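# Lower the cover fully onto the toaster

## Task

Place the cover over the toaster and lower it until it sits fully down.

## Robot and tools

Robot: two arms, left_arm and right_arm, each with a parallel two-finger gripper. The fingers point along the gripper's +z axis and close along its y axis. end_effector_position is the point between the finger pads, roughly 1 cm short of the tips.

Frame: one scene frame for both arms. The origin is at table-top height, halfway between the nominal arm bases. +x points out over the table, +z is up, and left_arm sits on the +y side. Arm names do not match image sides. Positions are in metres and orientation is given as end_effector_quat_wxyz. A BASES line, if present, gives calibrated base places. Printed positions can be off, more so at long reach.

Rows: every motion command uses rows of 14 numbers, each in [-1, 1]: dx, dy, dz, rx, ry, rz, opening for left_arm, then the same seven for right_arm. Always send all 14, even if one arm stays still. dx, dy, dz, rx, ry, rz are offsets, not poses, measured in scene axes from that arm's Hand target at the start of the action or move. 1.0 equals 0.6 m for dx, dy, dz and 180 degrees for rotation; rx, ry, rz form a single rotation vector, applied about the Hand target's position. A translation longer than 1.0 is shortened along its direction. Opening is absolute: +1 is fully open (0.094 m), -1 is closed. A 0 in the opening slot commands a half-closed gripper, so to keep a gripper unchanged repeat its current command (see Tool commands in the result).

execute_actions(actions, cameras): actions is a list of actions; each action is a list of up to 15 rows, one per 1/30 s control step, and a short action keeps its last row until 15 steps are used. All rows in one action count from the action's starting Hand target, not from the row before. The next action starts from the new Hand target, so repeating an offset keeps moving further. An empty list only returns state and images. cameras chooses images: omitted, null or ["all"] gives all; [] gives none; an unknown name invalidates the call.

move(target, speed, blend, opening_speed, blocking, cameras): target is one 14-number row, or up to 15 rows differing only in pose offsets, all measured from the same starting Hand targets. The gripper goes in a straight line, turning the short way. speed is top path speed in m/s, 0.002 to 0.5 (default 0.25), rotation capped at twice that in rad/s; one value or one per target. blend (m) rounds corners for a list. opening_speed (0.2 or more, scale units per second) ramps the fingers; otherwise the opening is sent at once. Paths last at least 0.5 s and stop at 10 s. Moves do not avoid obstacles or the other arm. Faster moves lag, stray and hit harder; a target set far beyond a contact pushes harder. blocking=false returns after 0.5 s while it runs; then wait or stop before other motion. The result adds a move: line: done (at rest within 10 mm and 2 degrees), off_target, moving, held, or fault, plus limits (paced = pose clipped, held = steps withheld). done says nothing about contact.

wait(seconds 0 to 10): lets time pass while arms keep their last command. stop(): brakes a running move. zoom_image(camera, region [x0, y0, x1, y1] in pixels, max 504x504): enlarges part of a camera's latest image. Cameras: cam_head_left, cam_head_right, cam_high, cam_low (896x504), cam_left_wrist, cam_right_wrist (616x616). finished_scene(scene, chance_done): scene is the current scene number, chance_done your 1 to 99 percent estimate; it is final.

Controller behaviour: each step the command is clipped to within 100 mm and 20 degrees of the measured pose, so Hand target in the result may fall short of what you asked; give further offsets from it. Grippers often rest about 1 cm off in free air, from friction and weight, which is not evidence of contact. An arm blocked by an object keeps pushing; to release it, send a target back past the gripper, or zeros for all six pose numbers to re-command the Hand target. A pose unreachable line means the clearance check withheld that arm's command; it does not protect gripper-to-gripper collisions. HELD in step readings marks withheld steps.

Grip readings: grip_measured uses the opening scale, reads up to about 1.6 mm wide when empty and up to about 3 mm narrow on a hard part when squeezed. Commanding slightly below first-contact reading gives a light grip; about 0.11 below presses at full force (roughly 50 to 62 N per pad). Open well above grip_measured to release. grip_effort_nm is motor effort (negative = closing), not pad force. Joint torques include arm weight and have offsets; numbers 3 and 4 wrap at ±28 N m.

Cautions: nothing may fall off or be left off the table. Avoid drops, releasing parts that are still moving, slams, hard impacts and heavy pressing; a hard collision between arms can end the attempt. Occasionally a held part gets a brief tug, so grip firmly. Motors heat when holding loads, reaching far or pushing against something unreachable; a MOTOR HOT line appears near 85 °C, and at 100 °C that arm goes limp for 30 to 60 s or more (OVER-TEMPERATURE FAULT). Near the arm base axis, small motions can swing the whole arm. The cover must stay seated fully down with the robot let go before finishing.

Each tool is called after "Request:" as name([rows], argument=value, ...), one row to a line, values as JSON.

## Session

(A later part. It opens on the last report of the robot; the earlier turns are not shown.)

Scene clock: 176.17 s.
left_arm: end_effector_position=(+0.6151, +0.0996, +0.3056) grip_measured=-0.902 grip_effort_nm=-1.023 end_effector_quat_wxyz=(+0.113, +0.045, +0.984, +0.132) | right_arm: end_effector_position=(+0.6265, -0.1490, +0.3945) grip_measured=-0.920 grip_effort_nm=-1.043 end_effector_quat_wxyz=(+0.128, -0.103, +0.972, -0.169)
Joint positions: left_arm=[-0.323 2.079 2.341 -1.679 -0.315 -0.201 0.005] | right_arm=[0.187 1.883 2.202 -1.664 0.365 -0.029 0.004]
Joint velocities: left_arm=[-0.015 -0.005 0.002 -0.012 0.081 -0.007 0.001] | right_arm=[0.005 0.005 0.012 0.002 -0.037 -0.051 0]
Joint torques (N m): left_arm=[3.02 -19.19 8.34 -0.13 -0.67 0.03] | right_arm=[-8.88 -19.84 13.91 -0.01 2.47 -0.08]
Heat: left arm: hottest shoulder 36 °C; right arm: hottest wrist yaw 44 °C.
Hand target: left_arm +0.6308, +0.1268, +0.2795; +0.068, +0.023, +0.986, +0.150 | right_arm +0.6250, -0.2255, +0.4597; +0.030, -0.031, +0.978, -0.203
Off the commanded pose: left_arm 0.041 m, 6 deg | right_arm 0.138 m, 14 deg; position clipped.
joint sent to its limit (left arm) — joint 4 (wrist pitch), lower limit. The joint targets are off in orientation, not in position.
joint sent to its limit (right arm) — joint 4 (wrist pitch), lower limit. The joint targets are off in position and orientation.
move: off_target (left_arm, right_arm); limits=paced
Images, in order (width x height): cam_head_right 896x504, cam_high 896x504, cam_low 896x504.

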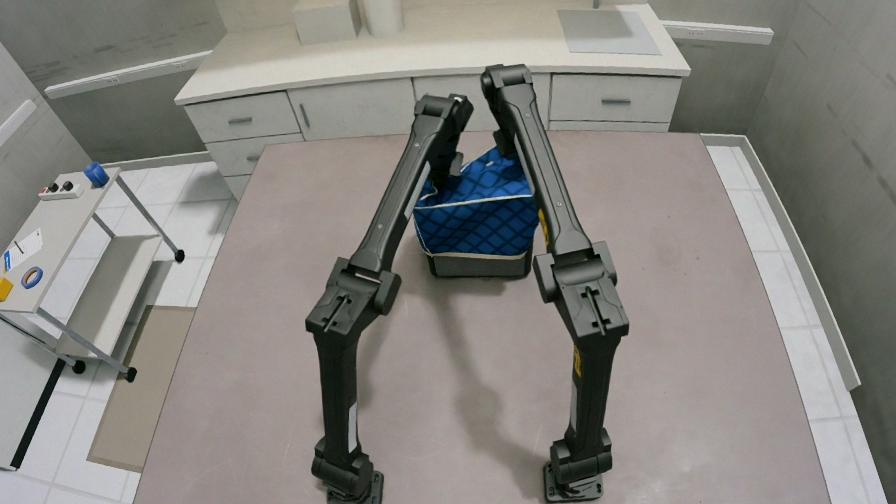

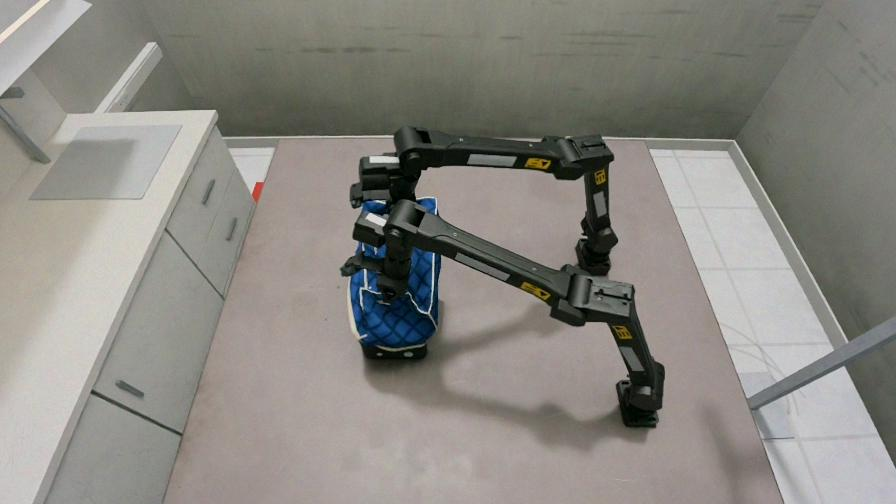

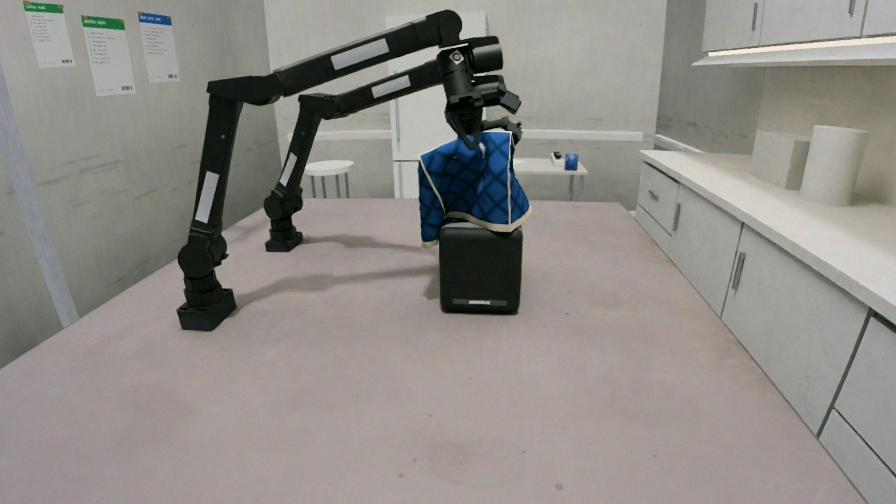

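Request:
move(target=[0.0,-0.06,-0.02,0,0,0,-1,-0.04,-0.02,0.0,-0.05,0,0,-1], speed=0.12, cameras=["cam_low","cam_head_right","cam_high"])

Request:
zoom_image(camera="cam_low", region=[360, 60, 600, 330])

Request:
zoom_image(camera="cam_high", region=[330, 220, 480, 370])

Request:
zoom_image(camera="cam_head_right", region=[350, 60, 600, 310])

Scene clock: 185.40 s.
left_arm: end_effector_position=(+0.6127, +0.0775, +0.3095) grip_measured=-0.902 grip_effort_nm=-1.033 end_effector_quat_wxyz=(+0.124, +0.039, +0.984, +0.124) | right_arm: end_effector_position=(+0.6228, -0.1717, +0.3926) grip_measured=-0.920 grip_effort_nm=-1.038 end_effector_quat_wxyz=(+0.117, -0.101, +0.959, -0.237)
Joint positions: left_arm=[-0.354 2.085 2.359 -1.679 -0.313 -0.244 0.005] | right_arm=[0.187 1.874 2.161 -1.664 0.502 -0.035 0.004]
Joint velocities: left_arm=[-0.015 -0.005 0.002 0.017 0.007 0.037 -0.001] | right_arm=[-0.005 -0.005 0.002 0.002 -0.051 -0.022 0]
Joint torques (N m): left_arm=[2.02 -17.2 8.25 -0.02 -0.88 -0.09] | right_arm=[-6.95 -22.18 9.72 -0.05 3.42 -0.09]
Heat: left arm: hottest shoulder 36 °C; right arm: hottest wrist yaw 45 °C.
Hand target: left_arm +0.6305, +0.0912, +0.2669; +0.068, +0.023, +0.986, +0.150 | right_arm +0.6009, -0.2375, +0.4597; +0.028, -0.033, +0.959, -0.279
Off the commanded pose: left_arm 0.048 m, 7 deg | right_arm 0.096 m, 14 deg.
joint sent to its limit (left arm) — joint 4 (wrist pitch), lower limit. The joint targets are off in position and orientation.
joint sent to its limit (right arm) — joint 4 (wrist pitch), lower limit. The joint targets are off in position and orientation.
move: off_target (left_arm, right_arm)
Images, in order (width x height): cam_head_right 896x504, cam_high 896x504, cam_low 896x504.

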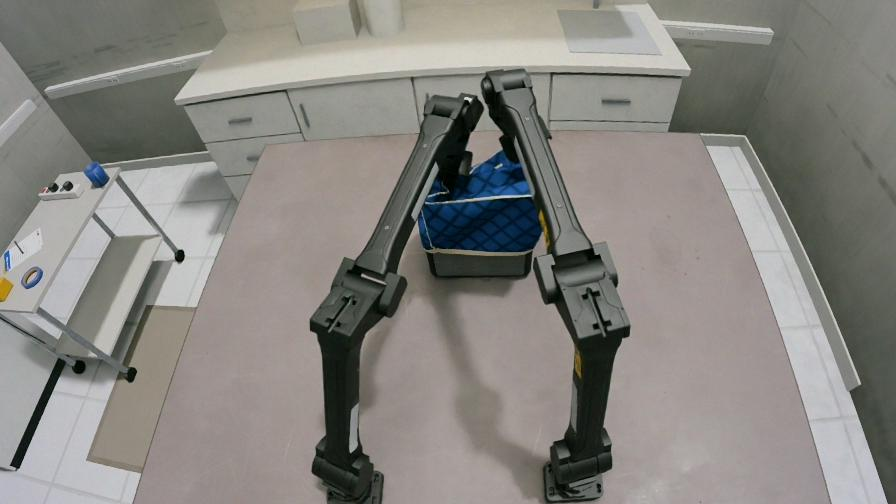

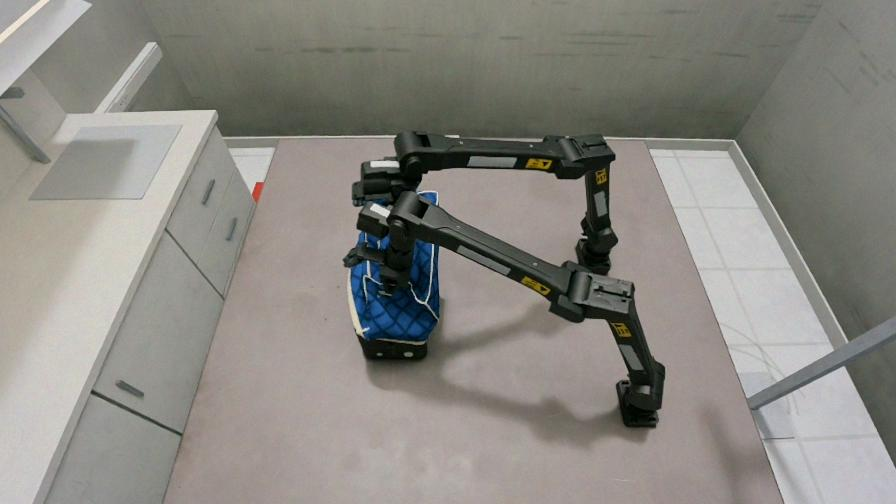

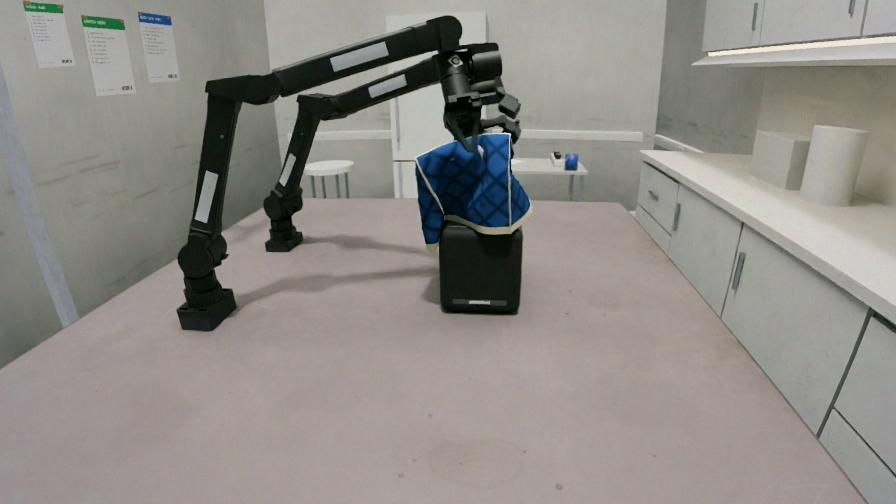

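Scaled by 1.867.

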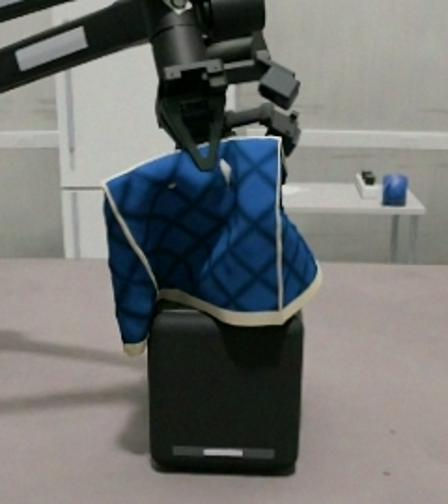

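Scaled by 3.360.

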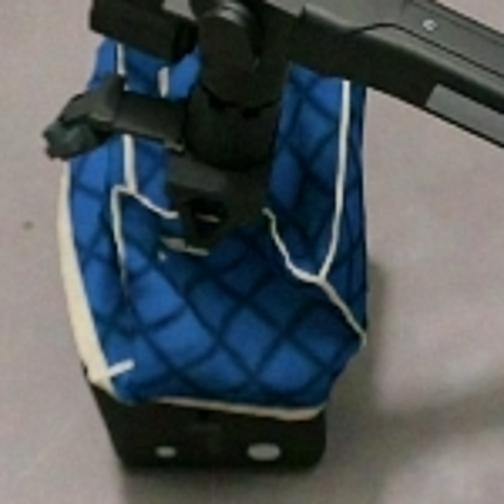

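Scaled by 2.016.

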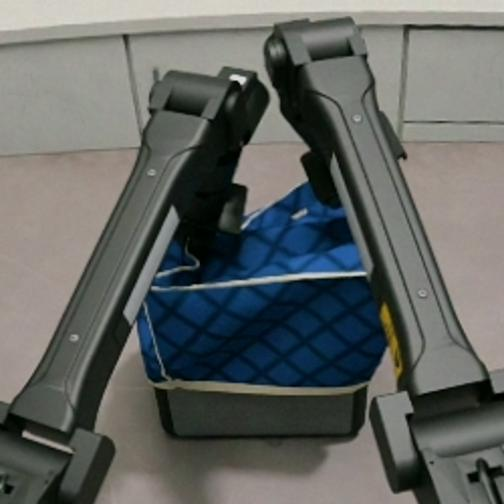

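Request:
move(target=[0.0,0.03,0.02,-0.08,0,0,-1,0,0.0,-0.17,0,0,0,-1], speed=0.1, cameras=["cam_low","cam_head_right","cam_high"])

Request:
zoom_image(camera="cam_low", region=[360, 60, 600, 330])

Request:
zoom_image(camera="cam_high", region=[330, 220, 480, 370])

Request:
zoom_image(camera="cam_head_right", region=[350, 60, 600, 310])

Scene clock: 192.17 s.
left_arm: end_effector_position=(+0.6100, +0.0691, +0.3023) grip_measured=-0.902 grip_effort_nm=-1.028 end_effector_quat_wxyz=(+0.089, +0.042, +0.995, +0.008) | right_arm: end_effector_position=(+0.6048, -0.1845, +0.3513) grip_measured=-0.921 grip_effort_nm=-1.043 end_effector_quat_wxyz=(+0.071, -0.080, +0.960, -0.258)
Joint positions: left_arm=[-0.305 2.085 2.361 -1.679 -0.061 -0.21 0.005] | right_arm=[0.182 1.862 2.033 -1.662 0.537 0.031 0.004]
Joint velocities: left_arm=[-0.005 0.005 0.012 -0.007 0.007 0.022 -0.001] | right_arm=[-0.015 0.005 -0.002 -0.012 -0.022 -0.095 0]
Joint torques (N m): left_arm=[4.42 -19.66 8.57 -0.06 -0.74 0.1] | right_arm=[-6.89 -16.44 7.66 -0.29 1.8 0.27]
Heat: left arm: hottest elbow 36 °C; right arm: hottest wrist yaw 47 °C.
Hand target: left_arm +0.6307, +0.1087, +0.2798; +0.070, +0.015, +0.997, +0.025 | right_arm +0.5995, -0.2377, +0.3571; +0.028, -0.033, +0.959, -0.280
Off the commanded pose: left_arm 0.051 m, 4 deg | right_arm 0.053 m, 8 deg.
joint sent to its limit (left arm) — joint 4 (wrist pitch), lower limit. The joint targets still meet the commanded pose.
joint sent to its limit (right arm) — joint 4 (wrist pitch), lower limit. The joint targets are off in position and orientation.
move: off_target (left_arm, right_arm)
Images, in order (width x height): cam_head_right 896x504, cam_high 896x504, cam_low 896x504.

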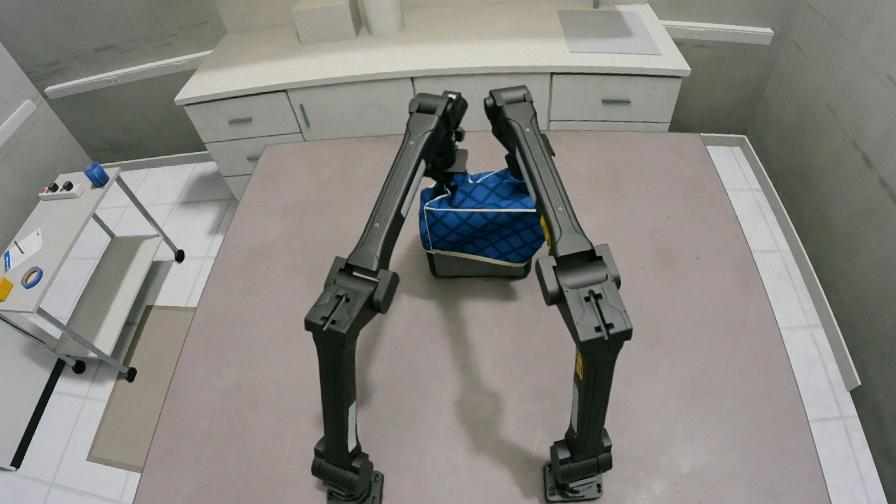

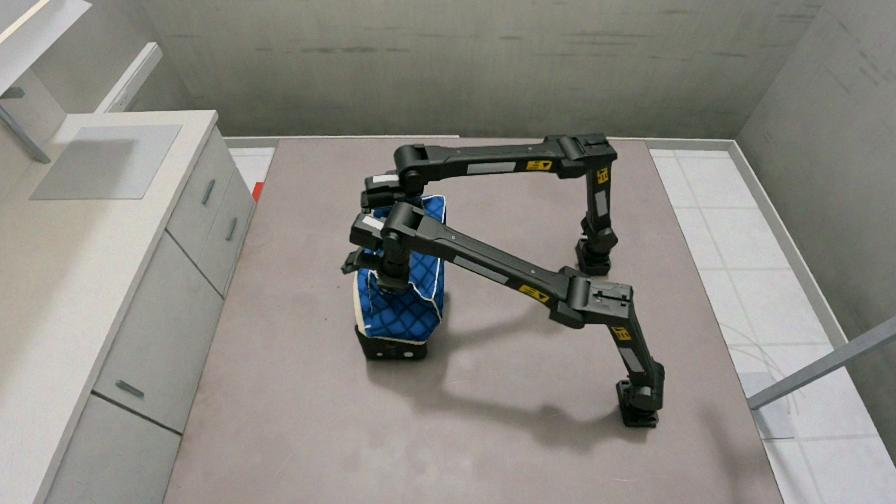

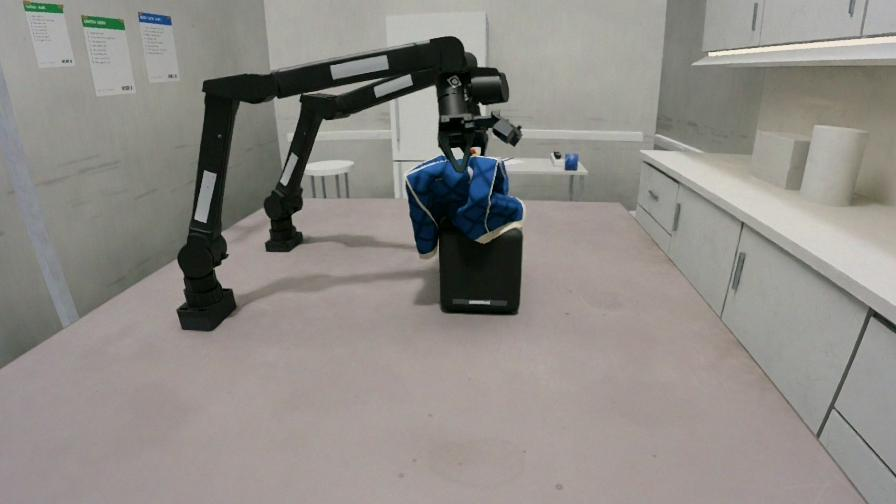

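Scaled by 1.867.

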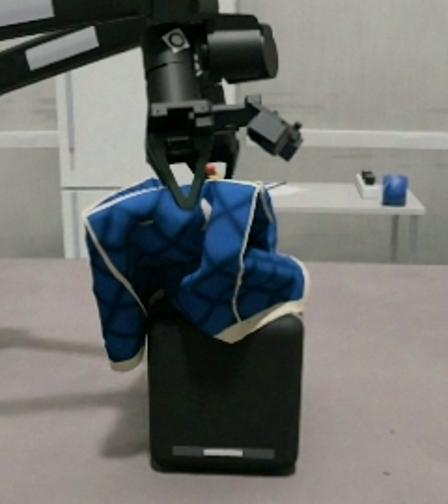

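Scaled by 3.360.

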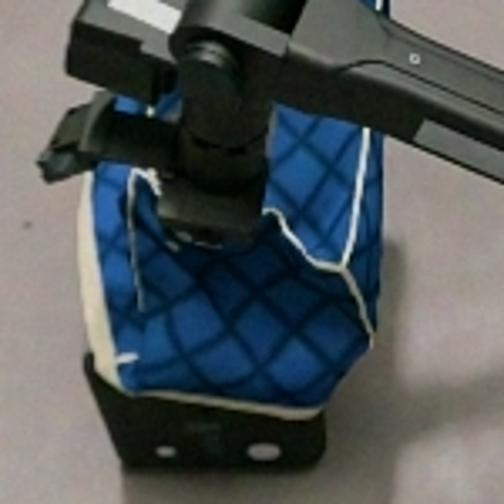

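Scaled by 2.016.

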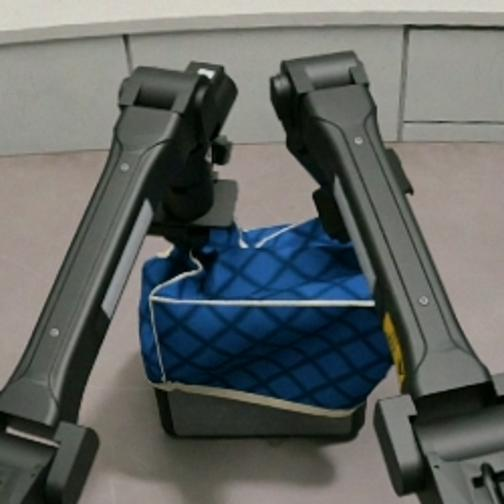

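Request:
move(target=[0.02,0.03,-0.02,0,0,0,-1,0.08,0.0,-0.02,0,0,0,-1], speed=0.1, cameras=["cam_low","cam_head_right","cam_high"])

Request:
zoom_image(camera="cam_low", region=[360, 60, 600, 330])

Request:
zoom_image(camera="cam_high", region=[330, 220, 480, 370])

Request:
zoom_image(camera="cam_head_right", region=[350, 60, 600, 310])

Scene clock: 199.00 s.
left_arm: end_effector_position=(+0.6136, +0.0764, +0.3047) grip_measured=-0.902 grip_effort_nm=-1.013 end_effector_quat_wxyz=(+0.091, +0.049, +0.995, +0.004) | right_arm: end_effector_position=(+0.6284, -0.1843, +0.3462) grip_measured=-0.921 grip_effort_nm=-1.028 end_effector_quat_wxyz=(+0.077, -0.074, +0.960, -0.257)
Joint positions: left_arm=[-0.29 2.085 2.367 -1.677 -0.05 -0.182 0.005] | right_arm=[0.174 1.928 2.117 -1.667 0.537 0.032 0.004]
Joint velocities: left_arm=[-0.005 0.015 -0.002 0.007 -0.007 -0.007 0] | right_arm=[-0.005 0.005 -0.007 0.002 -0.051 -0.051 0.001]
Joint torques (N m): left_arm=[5.71 -18.32 8.43 0.17 -1.01 0.13] | right_arm=[-7.3 -13.27 13.35 -0.06 1.81 -0.02]
Heat: left arm: hottest elbow 36 °C; right arm: hottest wrist yaw 45 °C.
Hand target: left_arm +0.6430, +0.1268, +0.2682; +0.070, +0.015, +0.997, +0.025 | right_arm +0.6471, -0.2376, +0.3443; +0.028, -0.034, +0.959, -0.280
Off the commanded pose: left_arm 0.069 m, 5 deg | right_arm 0.057 m, 8 deg.
joint sent to its limit (right arm) — joint 4 (wrist pitch), lower limit. The joint targets are off in position and orientation.
move: off_target (left_arm, right_arm)
Images, in order (width x height): cam_head_right 896x504, cam_high 896x504, cam_low 896x504.

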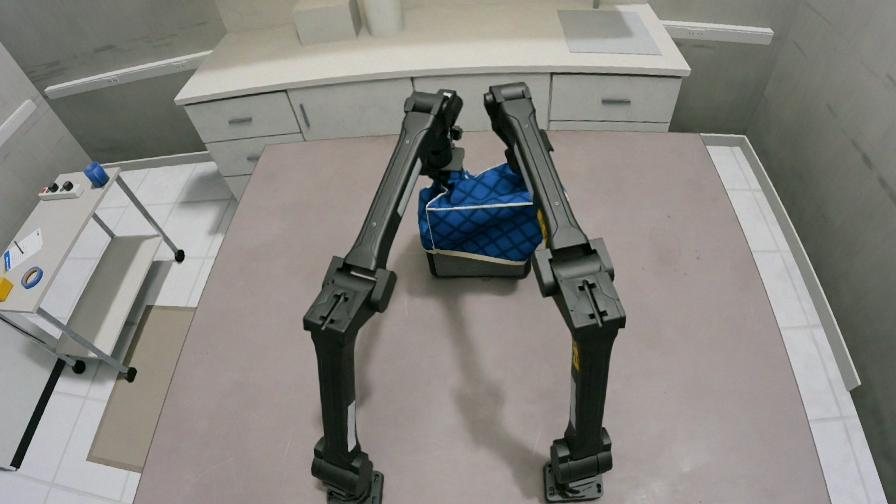

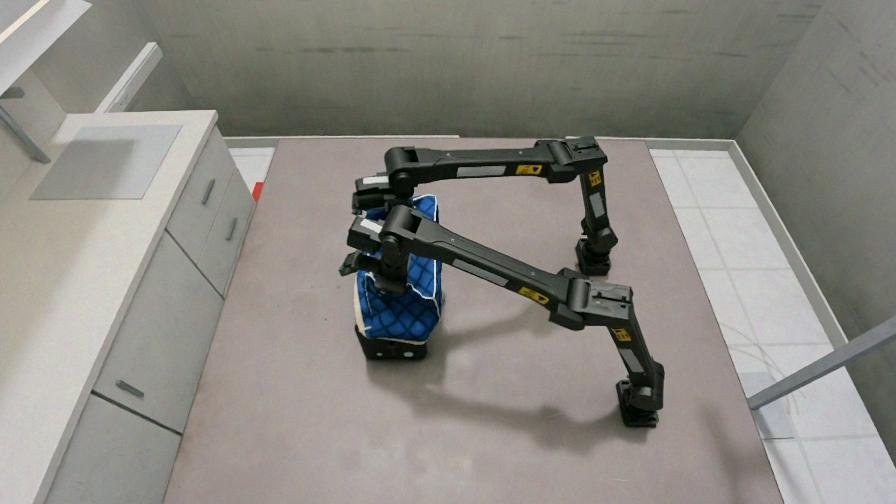

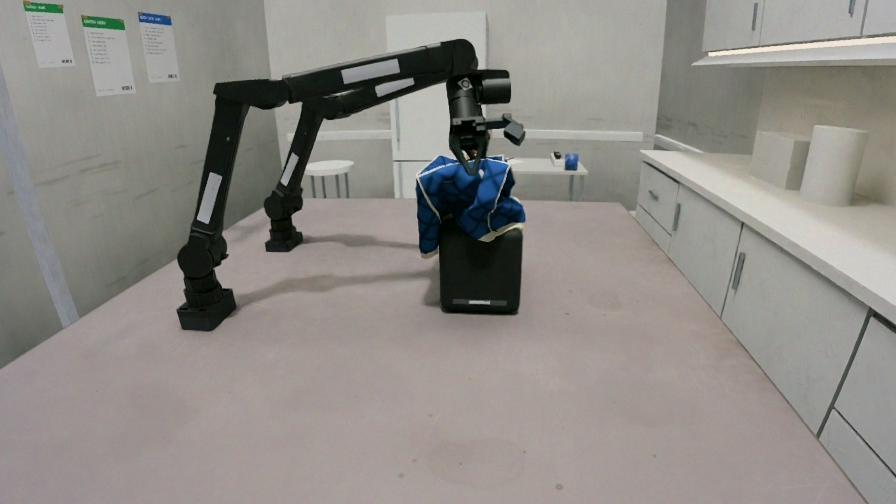

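Scaled by 1.867.

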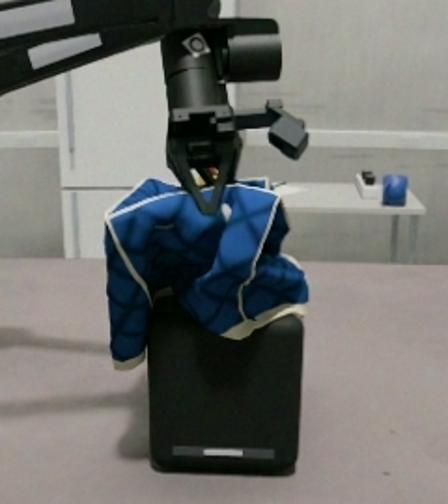

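Scaled by 3.360.

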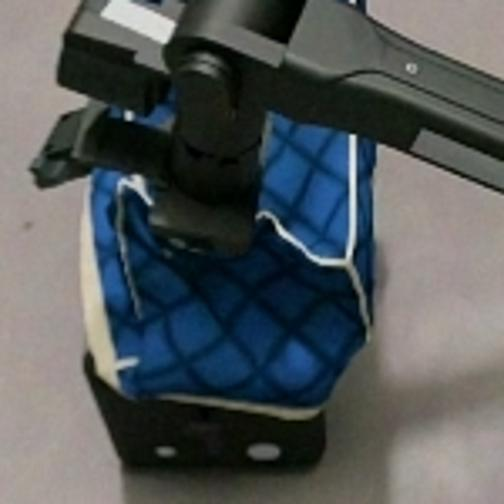

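Scaled by 2.016.

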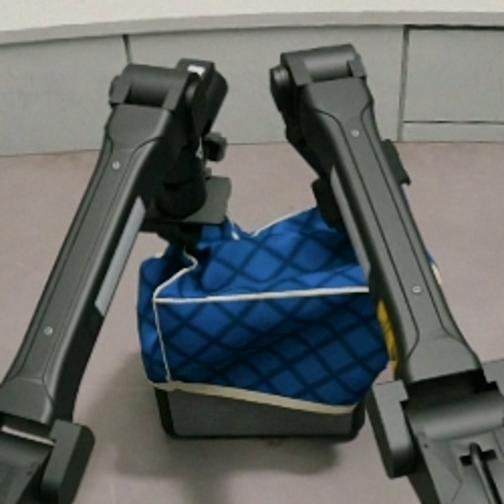

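Request:
move(target=[0.0,0.03,0.07,0.04,0,0,-1,0.0,0.03,-0.06,0,0,0,-1], speed=0.1, cameras=[])

Request:
move(target=[0.0,0.03,-0.06,0,0,0,-1,0.0,0.0,-0.02,0,0,0,-1], speed=0.1, cameras=["cam_low","cam_head_right","cam_high"])

Request:
zoom_image(camera="cam_low", region=[360, 60, 600, 330])

Request:
zoom_image(camera="cam_high", region=[330, 220, 480, 370])

Request:
zoom_image(camera="cam_head_right", region=[350, 60, 600, 310])

Scene clock: 206.83 s.
left_arm: end_effector_position=(+0.6190, +0.0864, +0.3135) grip_measured=-0.902 grip_effort_nm=-1.028 end_effector_quat_wxyz=(+0.110, +0.058, +0.991, +0.046) | right_arm: end_effector_position=(+0.6324, -0.1814, +0.3325) grip_measured=-0.921 grip_effort_nm=-1.043 end_effector_quat_wxyz=(+0.069, -0.066, +0.962, -0.257)
Joint positions: left_arm=[-0.296 2.085 2.386 -1.677 -0.14 -0.16 0.005] | right_arm=[0.176 1.951 2.118 -1.667 0.534 0.057 0.004]
Joint velocities: left_arm=[0.005 -0.005 -0.002 0.012 -0.037 0.051 -0.001] | right_arm=[0.005 -0.024 0.022 0.007 -0.066 -0.037 0]
Joint torques (N m): left_arm=[5.6 -20.89 9.83 -0.14 -2.27 0.11] | right_arm=[-5.3 -12.75 10.5 -0.12 1.83 0.36]
Heat: left arm: hottest elbow 36 °C; right arm: hottest wrist yaw 44 °C.
Hand target: left_arm +0.6431, +0.1441, +0.3101; +0.069, +0.020, +0.994, +0.087 | right_arm +0.6465, -0.2195, +0.3080; +0.028, -0.033, +0.959, -0.280
Off the commanded pose: left_arm 0.063 m, 8 deg | right_arm 0.048 m, 7 deg.
joint sent to its limit (left arm) — joint 4 (wrist pitch), lower limit. The joint targets are off in position and orientation.
joint sent to its limit (right arm) — joint 4 (wrist pitch), lower limit. The joint targets are off in position, not in orientation.
move: off_target (left_arm, right_arm)
No camera images: "cameras" was empty.

Scene clock: 207.70 s.
left_arm: end_effector_position=(+0.6190, +0.0864, +0.3103) grip_measured=-0.902 grip_effort_nm=-1.023 end_effector_quat_wxyz=(+0.107, +0.065, +0.991, +0.048) | right_arm: end_effector_position=(+0.6333, -0.1814, +0.3294) grip_measured=-0.921 grip_effort_nm=-1.033 end_effector_quat_wxyz=(+0.068, -0.061, +0.962, -0.257)
Joint positions: left_arm=[-0.296 2.088 2.382 -1.677 -0.14 -0.147 0.005] | right_arm=[0.176 1.956 2.118 -1.667 0.536 0.068 0.004]
Joint velocities: left_arm=[0.005 -0.005 -0.002 -0.027 -0.037 -0.051 0] | right_arm=[-0.005 0.005 0.007 0.027 -0.022 -0.022 0]
Joint torques (N m): left_arm=[7.24 -19.43 6.48 -0.06 -2.09 0.13] | right_arm=[-5.36 -12.57 9.46 -0.1 1.72 0.38]
Heat: left arm: hottest elbow 36 °C; right arm: hottest wrist yaw 43 °C.
Hand target: left_arm +0.6433, +0.1627, +0.2742; +0.069, +0.019, +0.994, +0.088 | right_arm +0.6463, -0.2195, +0.2959; +0.028, -0.034, +0.959, -0.280
Off the commanded pose: left_arm 0.087 m, 8 deg | right_arm 0.052 m, 6 deg.
joint sent to its limit (left arm) — joint 4 (wrist pitch), lower limit. The joint targets are off in position, not in orientation.
joint sent to its limit (right arm) — joint 4 (wrist pitch), lower limit. The joint targets are off in position, not in orientation.
move: off_target (left_arm, right_arm)
Images, in order (width x height): cam_head_right 896x504, cam_high 896x504, cam_low 896x504.

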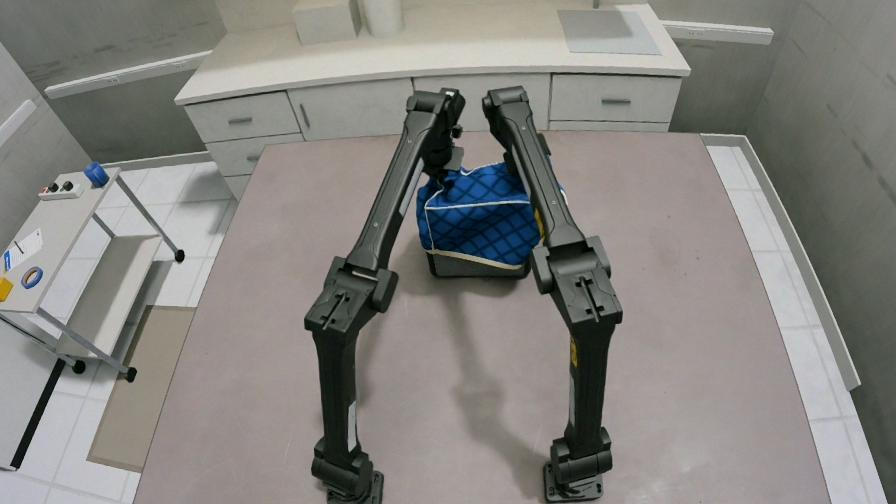

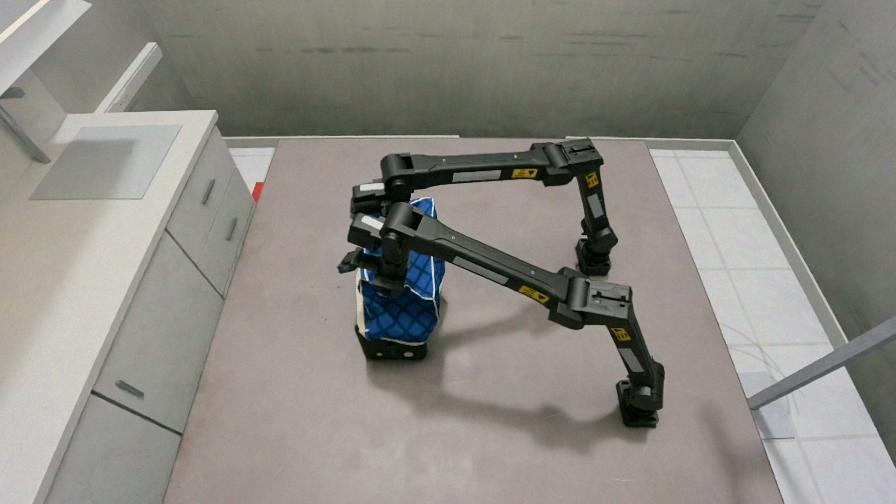

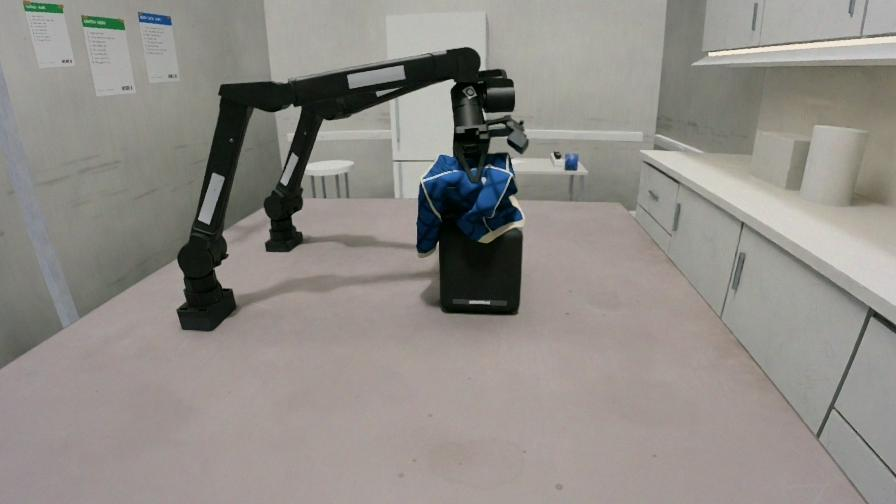

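Scaled by 1.867.

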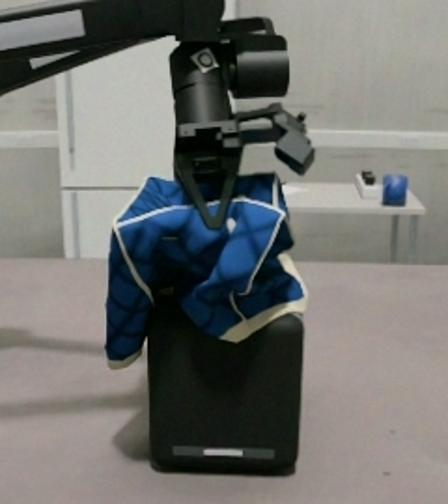

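Scaled by 3.360.

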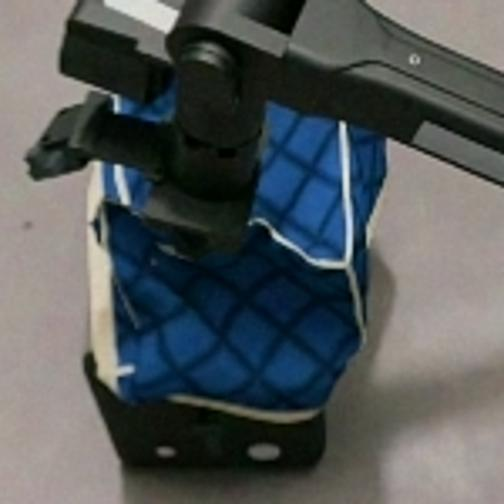

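Scaled by 2.016.

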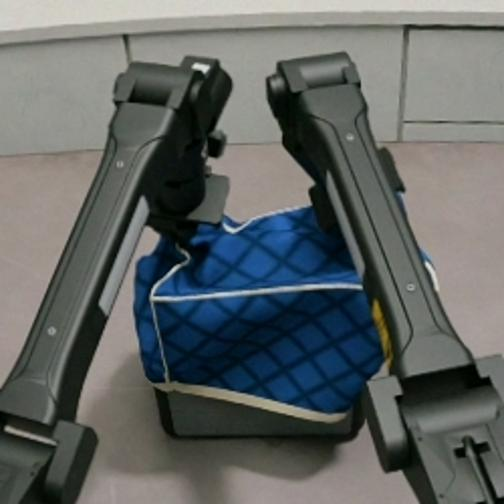

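Request:
move(target=[0.0,0.0,0.12,0,0,0,-1,0.0,0.03,-0.1,0.05,0,0,-1], speed=0.1, cameras=["cam_low","cam_head_right","cam_high"])

Request:
zoom_image(camera="cam_low", region=[360, 60, 600, 330])

Request:
zoom_image(camera="cam_high", region=[330, 220, 480, 370])

Request:
zoom_image(camera="cam_head_right", region=[350, 60, 600, 310])

Scene clock: 216.33 s.
left_arm: end_effector_position=(+0.6206, +0.0915, +0.3148) grip_measured=-0.902 grip_effort_nm=-1.033 end_effector_quat_wxyz=(+0.110, +0.072, +0.990, +0.055) | right_arm: end_effector_position=(+0.6463, -0.1689, +0.2892) grip_measured=-0.921 grip_effort_nm=-1.033 end_effector_quat_wxyz=(+0.084, -0.052, +0.975, -0.197)
Joint positions: left_arm=[-0.292 2.088 2.393 -1.681 -0.153 -0.127 0.005] | right_arm=[0.163 1.956 2.034 -1.531 0.416 0.069 0.004]
Joint velocities: left_arm=[-0.005 0.005 0.007 -0.007 -0.007 -0.022 0.001] | right_arm=[-0.015 -0.005 -0.002 0.007 -0.066 -0.051 0]
Joint torques (N m): left_arm=[7.18 -24.59 10.84 -0.08 -1.71 0.08] | right_arm=[-4.89 -13.04 5.23 0.17 0.23 0.34]
Heat: left arm: hottest elbow 36 °C; right arm: hottest wrist yaw 42 °C.
Hand target: left_arm +0.6433, +0.1616, +0.3461; +0.069, +0.020, +0.994, +0.087 | right_arm +0.6454, -0.2015, +0.2358; +0.030, -0.031, +0.978, -0.204
Off the commanded pose: left_arm 0.081 m, 9 deg | right_arm 0.062 m, 7 deg.
joint sent to its limit (left arm) — joint 4 (wrist pitch), lower limit. The joint targets are off in position and orientation.
move: off_target (left_arm, right_arm)
Images, in order (width x height): cam_head_right 896x504, cam_high 896x504, cam_low 896x504.

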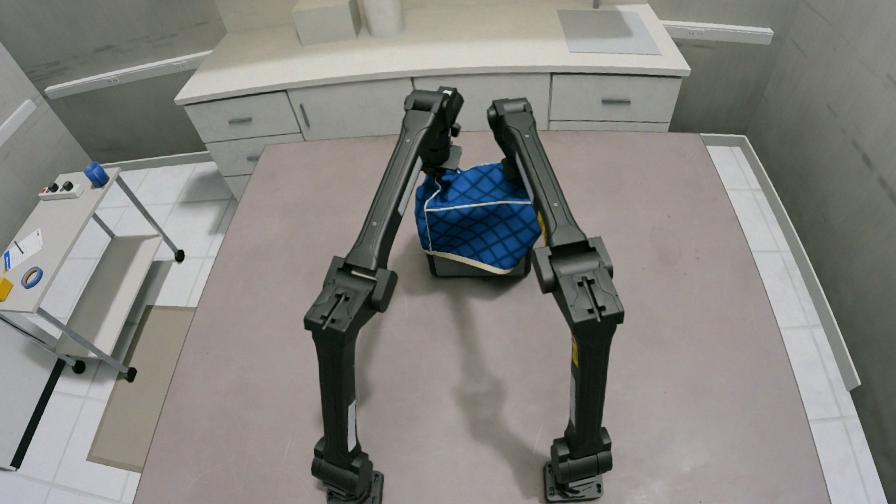

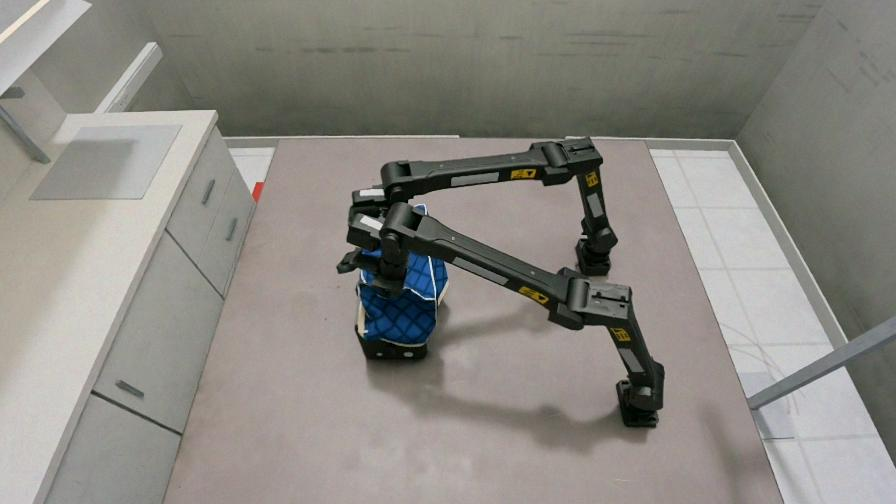

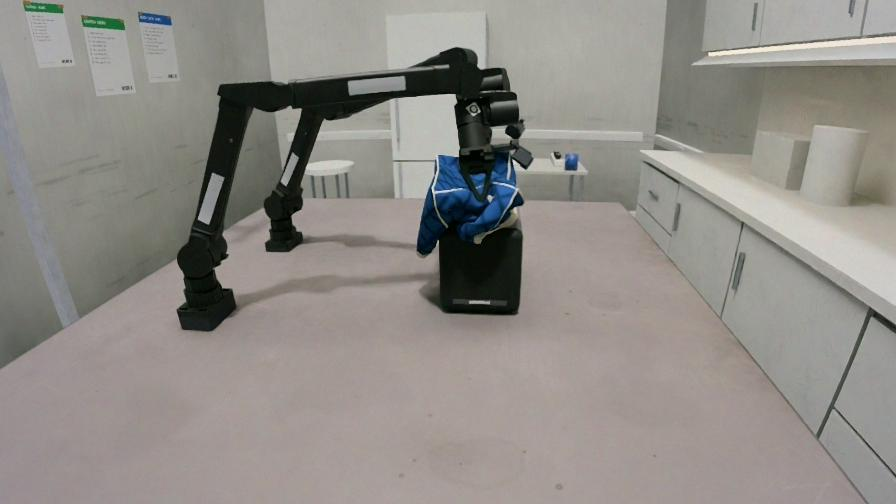

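Scaled by 1.867.

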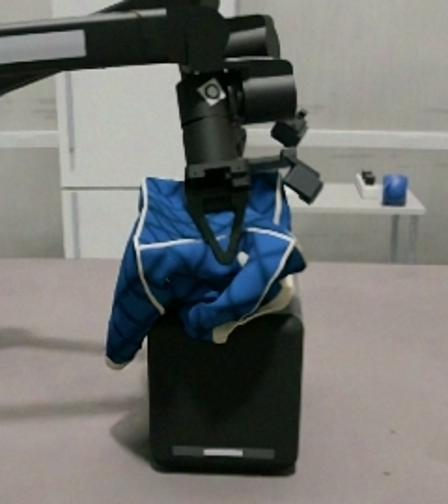

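Scaled by 3.360.

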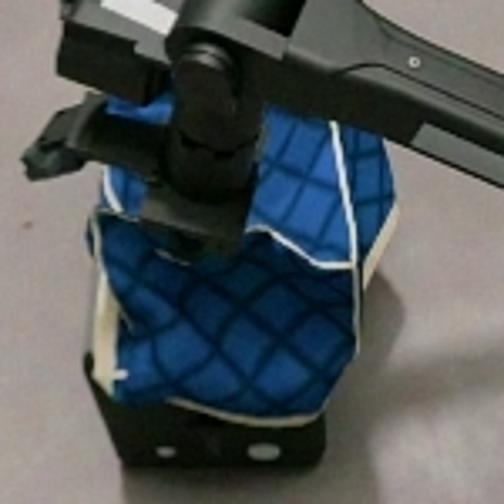

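Scaled by 2.016.

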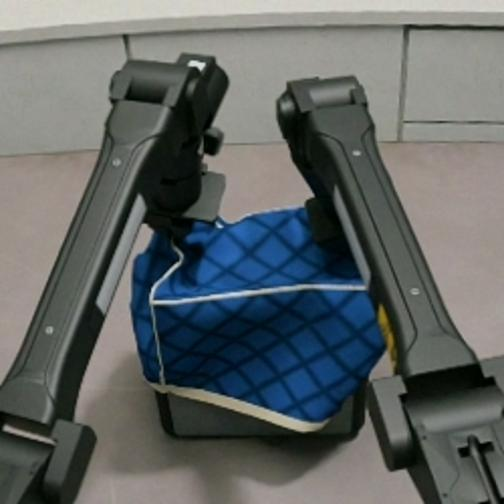

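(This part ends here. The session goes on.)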